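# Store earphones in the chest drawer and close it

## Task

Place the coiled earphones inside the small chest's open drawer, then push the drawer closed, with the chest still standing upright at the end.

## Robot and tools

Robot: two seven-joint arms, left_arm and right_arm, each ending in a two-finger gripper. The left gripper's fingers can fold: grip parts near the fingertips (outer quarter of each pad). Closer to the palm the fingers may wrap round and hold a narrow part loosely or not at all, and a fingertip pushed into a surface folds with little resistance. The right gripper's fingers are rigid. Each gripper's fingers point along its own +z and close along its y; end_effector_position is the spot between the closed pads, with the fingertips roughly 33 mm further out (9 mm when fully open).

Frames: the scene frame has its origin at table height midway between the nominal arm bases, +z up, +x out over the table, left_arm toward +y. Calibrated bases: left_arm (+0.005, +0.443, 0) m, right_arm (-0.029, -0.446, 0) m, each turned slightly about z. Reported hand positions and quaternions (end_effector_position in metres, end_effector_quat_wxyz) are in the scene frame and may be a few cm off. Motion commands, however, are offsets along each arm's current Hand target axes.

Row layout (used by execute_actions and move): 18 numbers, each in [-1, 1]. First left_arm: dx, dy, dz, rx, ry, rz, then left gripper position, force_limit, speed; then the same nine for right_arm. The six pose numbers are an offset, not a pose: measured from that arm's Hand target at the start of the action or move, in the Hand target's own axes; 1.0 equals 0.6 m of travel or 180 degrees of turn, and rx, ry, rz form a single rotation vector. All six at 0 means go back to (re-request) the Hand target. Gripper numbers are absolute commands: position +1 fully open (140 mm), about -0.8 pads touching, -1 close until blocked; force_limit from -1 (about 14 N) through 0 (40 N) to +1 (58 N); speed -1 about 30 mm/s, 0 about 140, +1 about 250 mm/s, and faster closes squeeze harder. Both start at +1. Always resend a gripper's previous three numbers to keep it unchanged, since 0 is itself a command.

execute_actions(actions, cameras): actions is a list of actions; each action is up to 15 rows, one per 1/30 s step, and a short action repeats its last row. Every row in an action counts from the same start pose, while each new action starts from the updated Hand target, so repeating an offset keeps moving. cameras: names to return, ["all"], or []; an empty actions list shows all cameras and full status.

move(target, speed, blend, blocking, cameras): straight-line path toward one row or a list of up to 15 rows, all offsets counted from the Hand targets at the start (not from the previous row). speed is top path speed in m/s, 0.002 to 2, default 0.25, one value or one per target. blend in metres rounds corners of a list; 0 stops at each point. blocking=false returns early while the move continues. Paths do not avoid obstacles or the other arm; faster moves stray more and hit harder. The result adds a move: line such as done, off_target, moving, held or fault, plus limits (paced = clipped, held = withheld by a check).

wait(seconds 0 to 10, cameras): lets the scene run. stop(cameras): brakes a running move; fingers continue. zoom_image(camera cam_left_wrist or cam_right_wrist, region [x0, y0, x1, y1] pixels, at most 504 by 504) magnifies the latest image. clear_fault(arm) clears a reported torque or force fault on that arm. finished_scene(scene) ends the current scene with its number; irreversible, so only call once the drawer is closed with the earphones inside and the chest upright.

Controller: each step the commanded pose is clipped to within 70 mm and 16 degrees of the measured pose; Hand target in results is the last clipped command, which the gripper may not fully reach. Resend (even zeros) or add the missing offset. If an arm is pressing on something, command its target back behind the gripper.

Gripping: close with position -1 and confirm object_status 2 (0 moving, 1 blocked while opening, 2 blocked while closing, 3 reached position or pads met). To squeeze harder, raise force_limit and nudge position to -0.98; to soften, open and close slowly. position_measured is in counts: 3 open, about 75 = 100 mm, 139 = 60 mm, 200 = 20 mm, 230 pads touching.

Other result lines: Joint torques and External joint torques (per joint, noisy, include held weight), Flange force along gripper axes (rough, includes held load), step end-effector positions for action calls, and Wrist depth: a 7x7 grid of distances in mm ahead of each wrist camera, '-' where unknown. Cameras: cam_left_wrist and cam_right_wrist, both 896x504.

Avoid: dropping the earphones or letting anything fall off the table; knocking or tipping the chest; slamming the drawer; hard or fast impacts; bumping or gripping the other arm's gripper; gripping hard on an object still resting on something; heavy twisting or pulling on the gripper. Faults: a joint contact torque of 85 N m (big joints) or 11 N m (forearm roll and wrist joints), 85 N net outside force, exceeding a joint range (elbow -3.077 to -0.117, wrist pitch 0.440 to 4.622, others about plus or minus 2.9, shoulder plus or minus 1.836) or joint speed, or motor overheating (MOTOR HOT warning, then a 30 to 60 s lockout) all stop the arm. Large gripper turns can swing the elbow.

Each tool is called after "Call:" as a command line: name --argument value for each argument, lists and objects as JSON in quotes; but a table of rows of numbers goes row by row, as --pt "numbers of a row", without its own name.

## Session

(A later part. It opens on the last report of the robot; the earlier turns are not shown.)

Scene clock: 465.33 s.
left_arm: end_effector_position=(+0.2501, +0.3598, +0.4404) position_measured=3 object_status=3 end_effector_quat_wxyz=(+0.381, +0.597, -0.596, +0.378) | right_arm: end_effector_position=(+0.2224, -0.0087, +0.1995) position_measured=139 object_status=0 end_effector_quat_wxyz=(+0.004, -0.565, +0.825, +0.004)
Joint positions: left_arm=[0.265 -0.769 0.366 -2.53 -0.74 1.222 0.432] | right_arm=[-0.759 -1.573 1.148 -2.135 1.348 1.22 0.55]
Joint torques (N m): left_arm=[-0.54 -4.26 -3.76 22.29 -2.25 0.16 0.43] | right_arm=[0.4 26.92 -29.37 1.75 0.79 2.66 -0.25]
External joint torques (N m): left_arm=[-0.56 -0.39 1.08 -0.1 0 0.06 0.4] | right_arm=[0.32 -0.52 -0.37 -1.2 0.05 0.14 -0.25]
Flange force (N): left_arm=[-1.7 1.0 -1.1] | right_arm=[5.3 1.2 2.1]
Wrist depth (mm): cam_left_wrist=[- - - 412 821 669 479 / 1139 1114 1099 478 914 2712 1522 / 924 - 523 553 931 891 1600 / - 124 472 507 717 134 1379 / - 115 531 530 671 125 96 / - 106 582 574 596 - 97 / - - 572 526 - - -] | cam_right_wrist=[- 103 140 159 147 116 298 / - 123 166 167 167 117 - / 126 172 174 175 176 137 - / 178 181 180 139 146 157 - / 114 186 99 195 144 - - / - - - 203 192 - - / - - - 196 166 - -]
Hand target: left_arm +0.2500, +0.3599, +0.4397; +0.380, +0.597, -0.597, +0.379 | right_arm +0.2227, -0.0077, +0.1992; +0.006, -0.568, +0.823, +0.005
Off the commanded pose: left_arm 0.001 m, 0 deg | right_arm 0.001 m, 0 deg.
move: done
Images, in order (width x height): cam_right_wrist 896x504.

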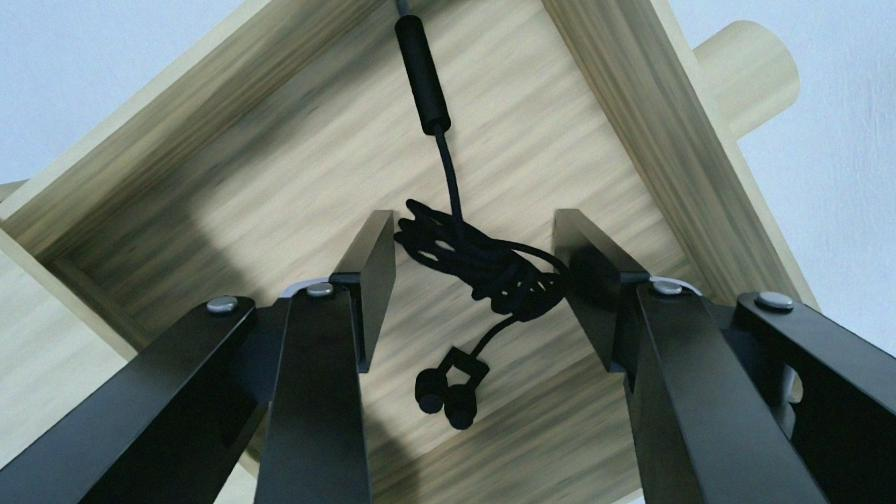

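Call:
move --pt "0 0 0 0 0 0 1 0 1 0 0 -0.06 0 0 0 -0.08 -0.6 -1" --pt "0 0 0 0 0 0 1 0 1 0 0 -0.235 0 0 0 -0.08 -0.6 -1" --pt "0 0 0 0 0 0 1 0 1 0.1593 0.2022 -0.235 0 0 0.309 -0.85 -0.8 -0.5" --cameras '["all"]' --speed '[0.06, 0.2, 0.2]' --blend '[0.01, 0.03, 0]'

Scene clock: 501.83 s.
left_arm: end_effector_position=(+0.2501, +0.3598, +0.4404) position_measured=3 object_status=3 end_effector_quat_wxyz=(+0.381, +0.597, -0.596, +0.378) | right_arm: end_effector_position=(+0.0754, -0.0565, +0.3391) position_measured=231 object_status=0 end_effector_quat_wxyz=(+0.004, -0.120, +0.993, +0.006)
Joint positions: left_arm=[0.265 -0.769 0.366 -2.53 -0.74 1.222 0.432] | right_arm=[-0.729 -1.728 0.664 -2.11 1.176 0.735 1.508]
Joint torques (N m): left_arm=[-0.5 -4.27 -3.74 22.43 -2.24 0.13 0.4] | right_arm=[-0.07 31.27 -20.63 0.47 0.53 2.35 0.18]
External joint torques (N m): left_arm=[-0.48 -0.43 1.14 0.01 0.01 0.03 0.37] | right_arm=[-0.02 0.02 -0.39 -1.11 -0.04 -0.12 0.18]
Flange force (N): left_arm=[-1.6 1.1 -1.5] | right_arm=[1.8 -2.1 2.2]
Wrist depth (mm): cam_left_wrist=[- - - - 725 686 556 / - - 1139 - 898 2627 1485 / 956 - 524 624 879 901 1579 / 813 135 473 507 775 134 1394 / - 107 531 624 - 126 96 / - 99 557 578 - - 97 / - 520 533 539 - - -] | cam_right_wrist=[- - - - - - - / 445 - - - - - - / - - - - - - - / - - - 132 - - - / - - 87 95 92 - - / - - - - - - - / - - - - - - -]
Hand target: left_arm +0.2500, +0.3599, +0.4397; +0.380, +0.597, -0.597, +0.379 | right_arm +0.0747, -0.0560, +0.3388; +0.003, -0.118, +0.993, +0.007
Off the commanded pose: left_arm 0.001 m, 0 deg | right_arm 0.001 m, 0 deg.
move: done

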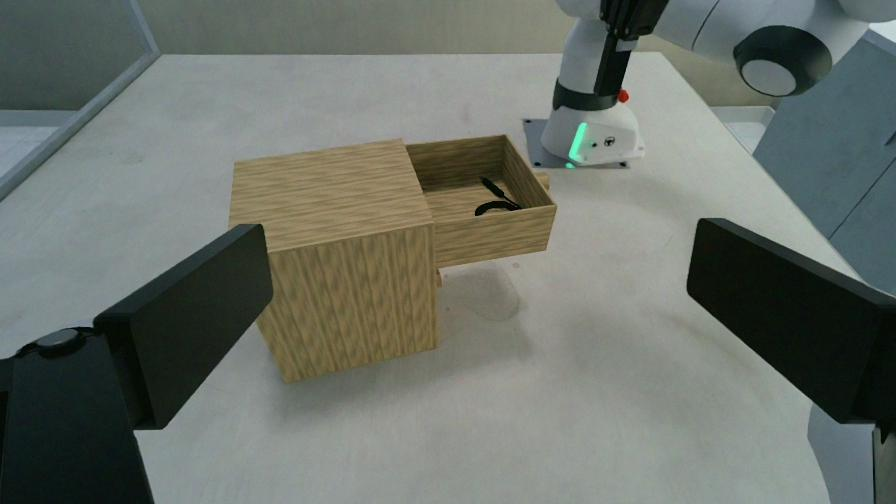

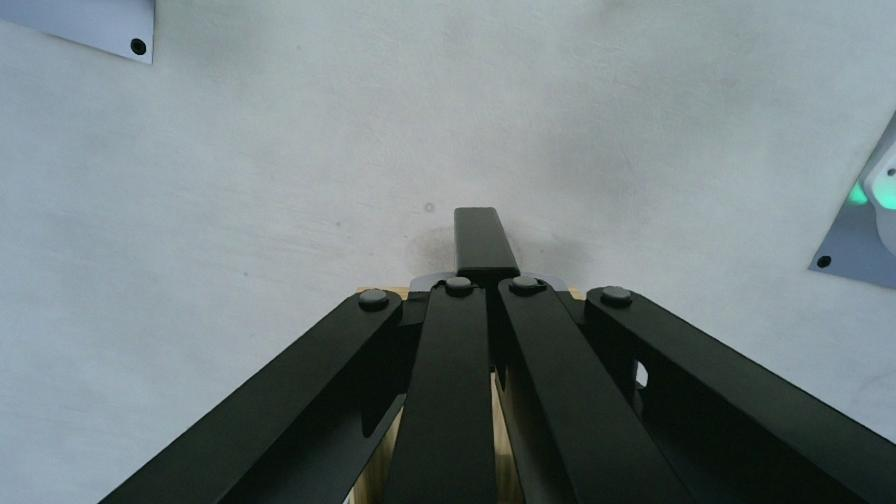

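Call:
move --pt "0 0 0 0 0 0 1 0 1 0 -0.005 0.218 0 0 0 -0.85 -0.8 -0.5" --pt "0 0 0 0 0 0 1 0 1 -0.06 -0.005 0.218 0 0 0 -0.85 -0.8 -0.5" --cameras '["all"]' --speed '[0.15, 0.06]' --blend '[0.01, 0]'

Scene clock: 516.47 s.
left_arm: end_effector_position=(+0.2501, +0.3598, +0.4404) position_measured=3 object_status=3 end_effector_quat_wxyz=(+0.381, +0.597, -0.596, +0.378) | right_arm: end_effector_position=(+0.1101, -0.0503, +0.2080) position_measured=231 object_status=3 end_effector_quat_wxyz=(+0.002, -0.114, +0.993, +0.005)
Joint positions: left_arm=[0.265 -0.769 0.366 -2.53 -0.74 1.222 0.432] | right_arm=[-0.483 -1.75 1.021 -2.367 1.301 1.068 1.588]
Joint velocities: left_arm=[within noise] | right_arm=[0.001 0 0.001 -0.001 0.001 0.001 -0.008]
Joint torques (N m): left_arm=[-0.6 -4.41 -3.75 22.35 -2.25 0.18 0.36] | right_arm=[-0.59 24.97 -25.15 2.29 0.88 2.61 -0.3]
External joint torques (N m): left_arm=[-0.6 -0.49 1.11 -0.13 0.01 0.07 0.33] | right_arm=[-0.48 0.57 -0.32 -0.24 0.14 0.15 -0.31]
Flange force (N): left_arm=[-1.5 1.3 -0.9] | right_arm=[-1.9 -0.8 -1.3]
Wrist depth (mm): cam_left_wrist=[- - - - 462 730 556 / 1109 1099 1114 - 548 2269 1540 / - 914 523 613 589 921 1610 / - 135 471 509 691 134 1402 / - 107 537 594 - 126 96 / - 93 583 - 570 590 97 / - 524 532 505 - 532 -] | cam_right_wrist=[- - - - - - - / - - - - - - - / - - - - - - - / - - 371 120 - - - / - - 87 95 92 - 385 / - - - - - - - / - - - - - - -]
Hand target: left_arm +0.2500, +0.3599, +0.4397; +0.380, +0.597, -0.597, +0.379 | right_arm +0.1110, -0.0485, +0.2083; +0.003, -0.118, +0.993, +0.007
Off the commanded pose: left_arm 0.001 m, 0 deg | right_arm 0.002 m, 1 deg.
move: done

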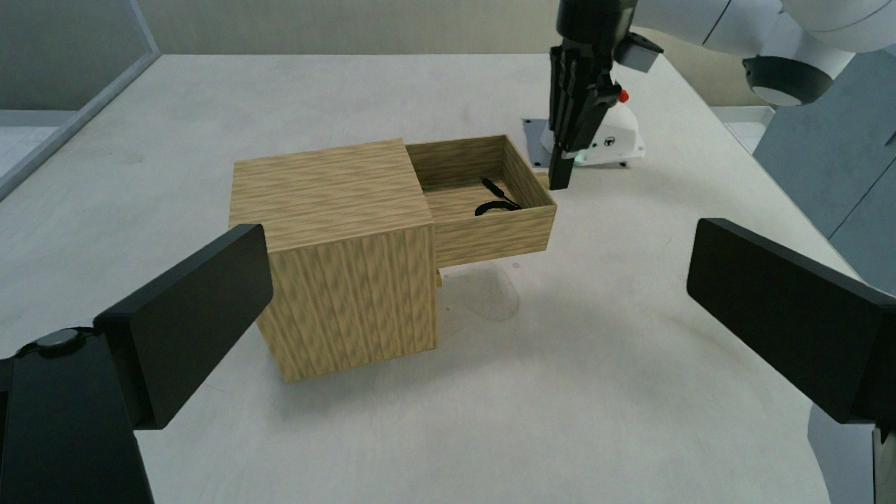

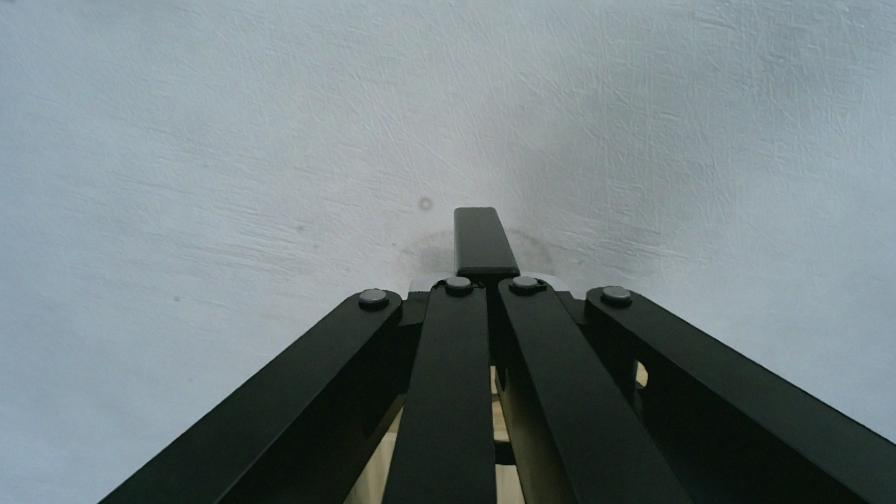

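Call:
zoom_image --camera "cam_left_wrist" --region '[400, 100, 620, 280]'

Scaled by 2.291 from the camera's 896x504 image, which has a finer 1280x720 frame.

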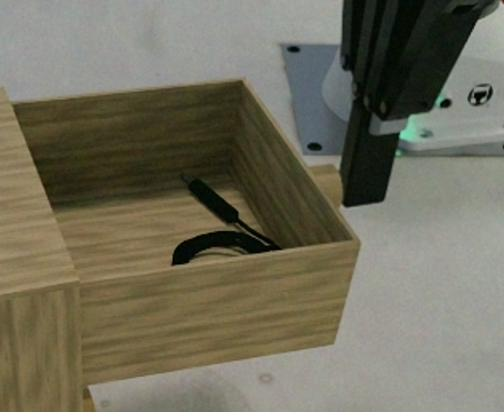

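Call:
move --pt "0 0 0 0 0 0 1 0 1 -0.03 -0.003 0.0 0 0 0 -0.85 -0.8 -0.5" --pt "0 0 0 0 0 0 1 0 1 -0.24 -0.003 0 0 0 0 -0.85 -0.8 -0.5" --cameras '["all"]' --speed '[0.03, 0.07]' --blend '[0.01, 0]'

Scene clock: 531.43 s.
left_arm: end_effector_position=(+0.2501, +0.3598, +0.4404) position_measured=3 object_status=3 end_effector_quat_wxyz=(+0.381, +0.597, -0.596, +0.378) | right_arm: end_effector_position=(+0.2498, -0.0183, +0.2089) position_measured=231 object_status=3 end_effector_quat_wxyz=(+0.001, -0.114, +0.993, +0.005)
Joint positions: left_arm=[0.265 -0.769 0.366 -2.53 -0.74 1.222 0.432] | right_arm=[-0.866 -1.614 1.11 -2.097 1.377 1.155 1.465]
Joint velocities: left_arm=[within noise] | right_arm=[-0.001 0 0 0.002 0.002 0 -0.006]
Joint torques (N m): left_arm=[-0.5 -4.3 -3.75 22.33 -2.24 0.16 0.37] | right_arm=[-0.71 29.31 -29.38 1.44 0.99 2.76 -0.28]
External joint torques (N m): left_arm=[-0.52 -0.39 1.08 -0.12 0.01 0.06 0.35] | right_arm=[-0.8 0.47 -0.78 -0.35 0.22 0.32 -0.28]
Flange force (N): left_arm=[-1.6 1.1 -1.1] | right_arm=[-1.6 -1.3 -1.4]
Wrist depth (mm): cam_left_wrist=[- - - 420 843 587 477 / - - 1002 511 924 593 1569 / 876 - 524 542 967 - 1579 / - 124 472 508 - 134 792 / - 107 531 624 - 126 96 / - 94 587 - - 566 97 / - 523 - - 517 - -] | cam_right_wrist=[- - - - - - - / - - - - - - - / - - - - - - - / - - - 132 289 - - / - - 87 95 91 - - / - - - - - - - / - - - - - - -]
Hand target: left_arm +0.2500, +0.3599, +0.4397; +0.380, +0.597, -0.597, +0.379 | right_arm +0.2514, -0.0165, +0.2094; +0.003, -0.118, +0.993, +0.007
Off the commanded pose: left_arm 0.001 m, 0 deg | right_arm 0.002 m, 1 deg.
move: done; blend cut to 0.0091 m at target 1

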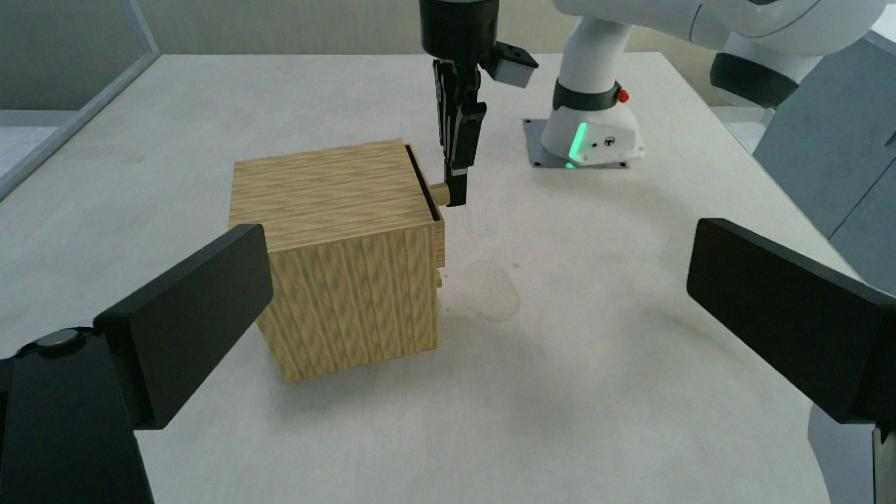

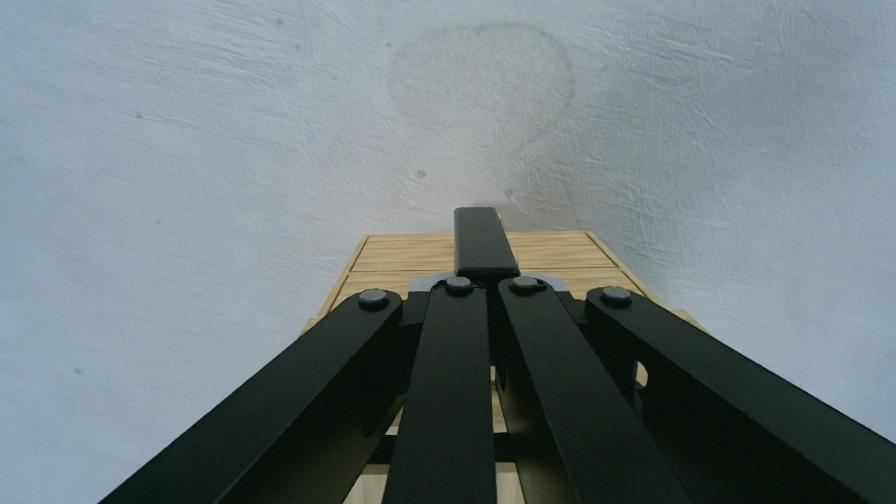

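Call:
move --target '[0,0,0,0,0,0,1,0,1,-0.0233,-0.003,0.001,0,0,0,-0.85,-0.8,-0.5]' --cameras '["cam_left_wrist"]' --speed 0.03

Call:
zoom_image --camera "cam_left_wrist" --region '[340, 120, 520, 300]'

Scene clock: 540.40 s.
left_arm: end_effector_position=(+0.2501, +0.3598, +0.4404) position_measured=3 object_status=3 end_effector_quat_wxyz=(+0.381, +0.597, -0.596, +0.378) | right_arm: end_effector_position=(+0.2625, -0.0163, +0.2085) position_measured=231 object_status=3 end_effector_quat_wxyz=(+0.001, -0.115, +0.993, +0.005)
Joint positions: left_arm=[0.265 -0.769 0.366 -2.53 -0.74 1.222 0.432] | right_arm=[-0.901 -1.605 1.118 -2.069 1.386 1.159 1.455]
Joint velocities: left_arm=[within noise] | right_arm=[-0.001 0 0 0.001 0.001 0.001 -0.007]
Joint torques (N m): left_arm=[-0.49 -4.28 -3.78 22.36 -2.23 0.16 0.39] | right_arm=[-1.91 29.63 -29 1.65 1.26 3.49 -0.22]
External joint torques (N m): left_arm=[-0.48 -0.39 1.11 -0.05 0.02 0.07 0.36] | right_arm=[-1.86 0.08 -0.01 0.08 0.49 1.03 -0.22]
Flange force (N): left_arm=[-1.6 1.0 -1.3] | right_arm=[-6.1 0.3 0.0]
Wrist depth (mm): cam_left_wrist=[- 1426 2045 414 866 552 472 / 4230 - - 526 904 1076 1522 / - - 524 558 - - 1620 / - 124 474 740 - 134 1434 / - 107 532 574 682 125 96 / - 94 - - - - 97 / - - - - 524 512 -] | cam_right_wrist=[- - - - - - - / - - - - - - - / - - - - - - - / - - 280 147 275 - - / - - 87 95 91 201 - / - - - - - - - / - - - - - - -]
Hand target: left_arm +0.2500, +0.3599, +0.4397; +0.380, +0.597, -0.597, +0.379 | right_arm +0.2654, -0.0150, +0.2089; +0.003, -0.118, +0.993, +0.007
Off the commanded pose: left_arm 0.001 m, 0 deg | right_arm 0.003 m, 1 deg.
move: done
Images, in order (width x height): cam_left_wrist 896x504.

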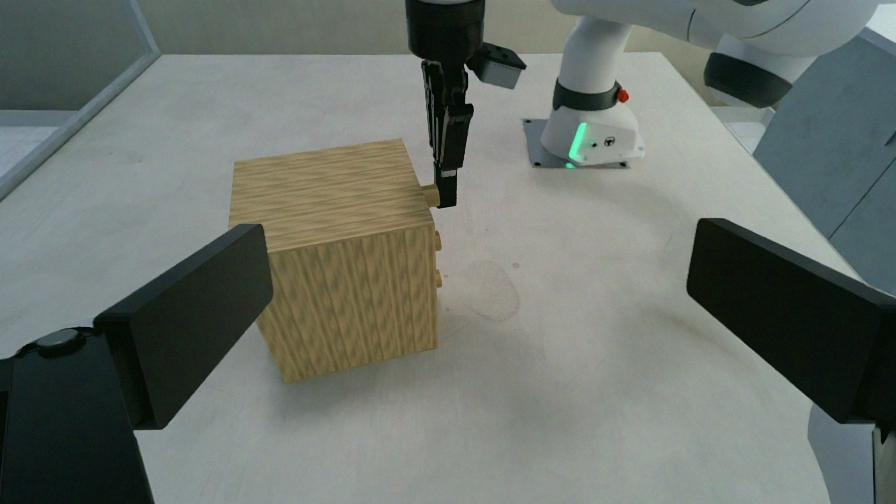

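Scaled by 2.800 from the camera's 896x504 image, which has a finer 1280x720 frame.

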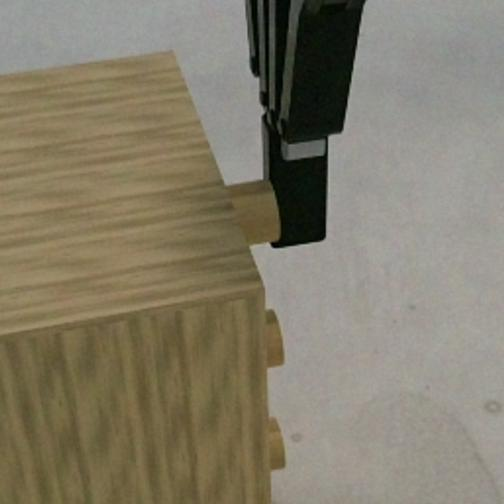

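Call:
move --target '[0,0,0,0,0,0,1,0,1,-0.012,-0.0,0.0,0,0,0,-0.85,-0.8,-0.5]' --cameras '["cam_left_wrist"]' --speed 0.03

Call:
zoom_image --camera "cam_left_wrist" --region '[340, 120, 520, 300]'

Scene clock: 549.63 s.
left_arm: end_effector_position=(+0.2501, +0.3598, +0.4404) position_measured=3 object_status=3 end_effector_quat_wxyz=(+0.381, +0.597, -0.596, +0.378) | right_arm: end_effector_position=(+0.2673, -0.0146, +0.2087) position_measured=231 object_status=3 end_effector_quat_wxyz=(-0.002, -0.116, +0.993, +0.005)
Joint positions: left_arm=[0.265 -0.769 0.366 -2.53 -0.74 1.222 0.432] | right_arm=[-0.921 -1.602 1.119 -2.051 1.391 1.154 1.451]
Joint torques (N m): left_arm=[-0.59 -4.31 -3.72 22.32 -2.25 0.17 0.42] | right_arm=[-3.55 28.9 -28.94 0.91 1.48 4.28 -0.24]
External joint torques (N m): left_arm=[-0.62 -0.37 1.12 -0.21 0.01 0.06 0.39] | right_arm=[-3.5 -1.09 0.17 -0.49 0.71 1.84 -0.24]
Flange force (N): left_arm=[-1.9 1.0 -1.0] | right_arm=[-8.6 -1.0 2.5]
Wrist depth (mm): cam_left_wrist=[- - - 417 808 545 464 / 2742 1177 - 450 924 971 1485 / 873 - 521 540 829 952 1560 / 816 124 469 536 797 134 1402 / - 107 531 606 633 126 96 / - 94 - 584 582 - 97 / - - 529 566 536 531 -] | cam_right_wrist=[315 - - - - 308 - / 322 - - - - - - / 340 - - - 343 - - / - - 283 147 275 - - / - - 87 95 91 - - / - - - - - - - / - - - - - - -]
Hand target: left_arm +0.2500, +0.3599, +0.4397; +0.380, +0.597, -0.597, +0.379 | right_arm +0.2724, -0.0133, +0.2090; +0.003, -0.118, +0.993, +0.007
Off the commanded pose: left_arm 0.001 m, 0 deg | right_arm 0.005 m, 1 deg.
move: off_target (right_arm)
Images, in order (width x height): cam_left_wrist 896x504.

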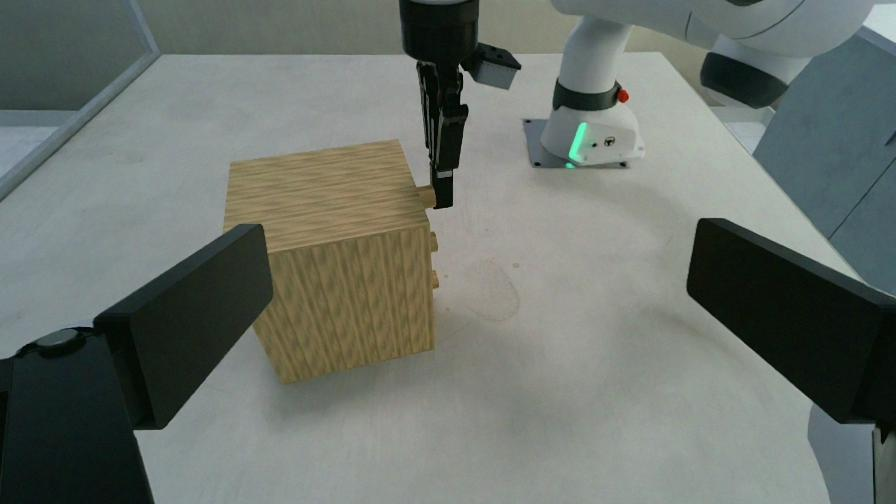

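Scaled by 2.800 from the camera's 896x504 image, which has a finer 1280x720 frame.

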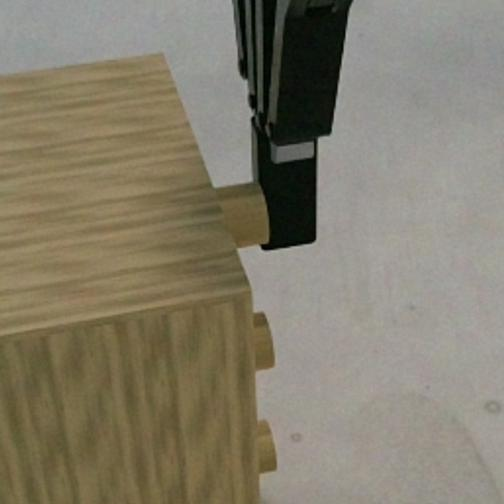

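Call:
move --pt "0 0 0 0 0 0 1 0 1 0.02 0 0 0 0 0 -0.85 -0.8 -0.5" --pt "0 0 0 0 0 0 1 0 1 0.1 0 0 0 0 0 -0.85 -0.8 -0.5" --pt "0 0 0 0 0 0 1 0 1 0.167 0 -0.2 0 0 0 -0.85 -0.8 -0.5" --cameras '["all"]' --speed '[0.03, 0.12, 0.2]' --blend '[0.005, 0.02, 0]'

Call:
zoom_image --camera "cam_left_wrist" --region '[340, 120, 520, 300]'

Scene clock: 560.30 s.
left_arm: end_effector_position=(+0.2501, +0.3598, +0.4404) position_measured=3 object_status=3 end_effector_quat_wxyz=(+0.381, +0.597, -0.596, +0.378) | right_arm: end_effector_position=(+0.1749, -0.0373, +0.3279) position_measured=231 object_status=3 end_effector_quat_wxyz=(+0.005, -0.122, +0.992, +0.009)
Joint positions: left_arm=[0.265 -0.769 0.366 -2.53 -0.74 1.222 0.432] | right_arm=[-0.774 -1.509 0.867 -2.033 1.167 0.998 1.491]
Joint velocities: left_arm=[within noise] | right_arm=[0.001 0 -0.001 0.002 -0.001 -0.004 0.003]
Joint torques (N m): left_arm=[-0.58 -4.27 -3.75 22.35 -2.24 0.17 0.34] | right_arm=[-0.6 28.91 -25.86 4.37 0.37 2.17 0.24]
External joint torques (N m): left_arm=[-0.57 -0.37 1.11 -0.08 0.01 0.07 0.31] | right_arm=[-0.55 0.52 -0.9 -0.28 -0.36 -0.29 0.23]
Flange force (N): left_arm=[-1.6 0.9 -1.2] | right_arm=[0.2 -0.9 -2.6]
Wrist depth (mm): cam_left_wrist=[- 2248 1267 2311 728 686 561 / - - - - 901 - 1589 / - - 524 813 960 894 1540 / 802 124 470 493 780 134 797 / - 107 528 613 - 125 96 / - 94 580 - 582 609 97 / - 538 530 494 531 519 -] | cam_right_wrist=[417 - - 425 - - - / - - - - - - 443 / 469 - - - - - - / - - 499 132 - - - / - - 87 95 91 - - / - - - - - - - / - - - - - - -]
Hand target: left_arm +0.2500, +0.3599, +0.4397; +0.380, +0.597, -0.597, +0.379 | right_arm +0.1744, -0.0385, +0.3281; +0.003, -0.118, +0.993, +0.007
Off the commanded pose: left_arm 0.001 m, 0 deg | right_arm 0.001 m, 1 deg.
move: done

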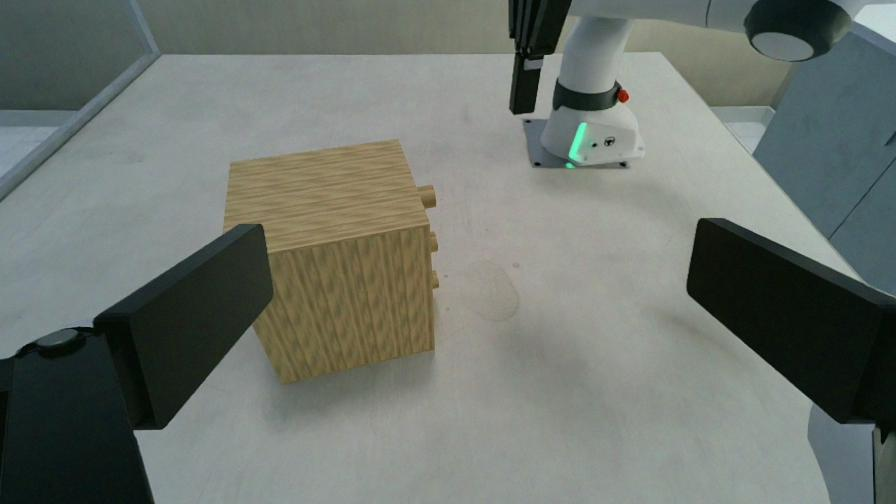

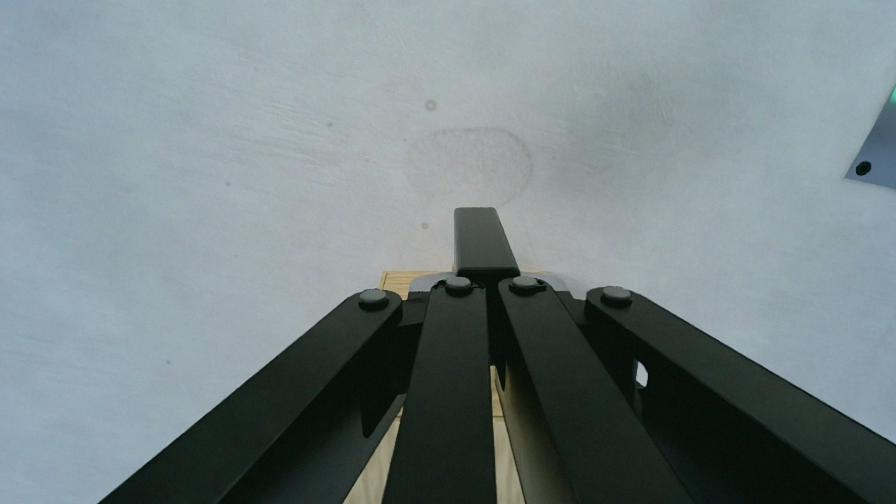

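Scaled by 2.800 from the camera's 896x504 image, which has a finer 1280x720 frame.

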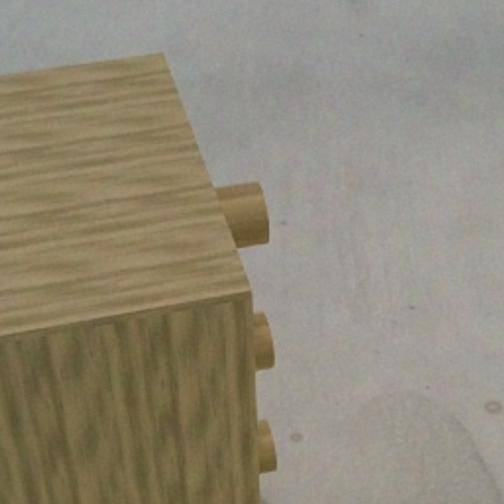

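Call:
finished_scene --scene 1

The scene is finished: the task was done.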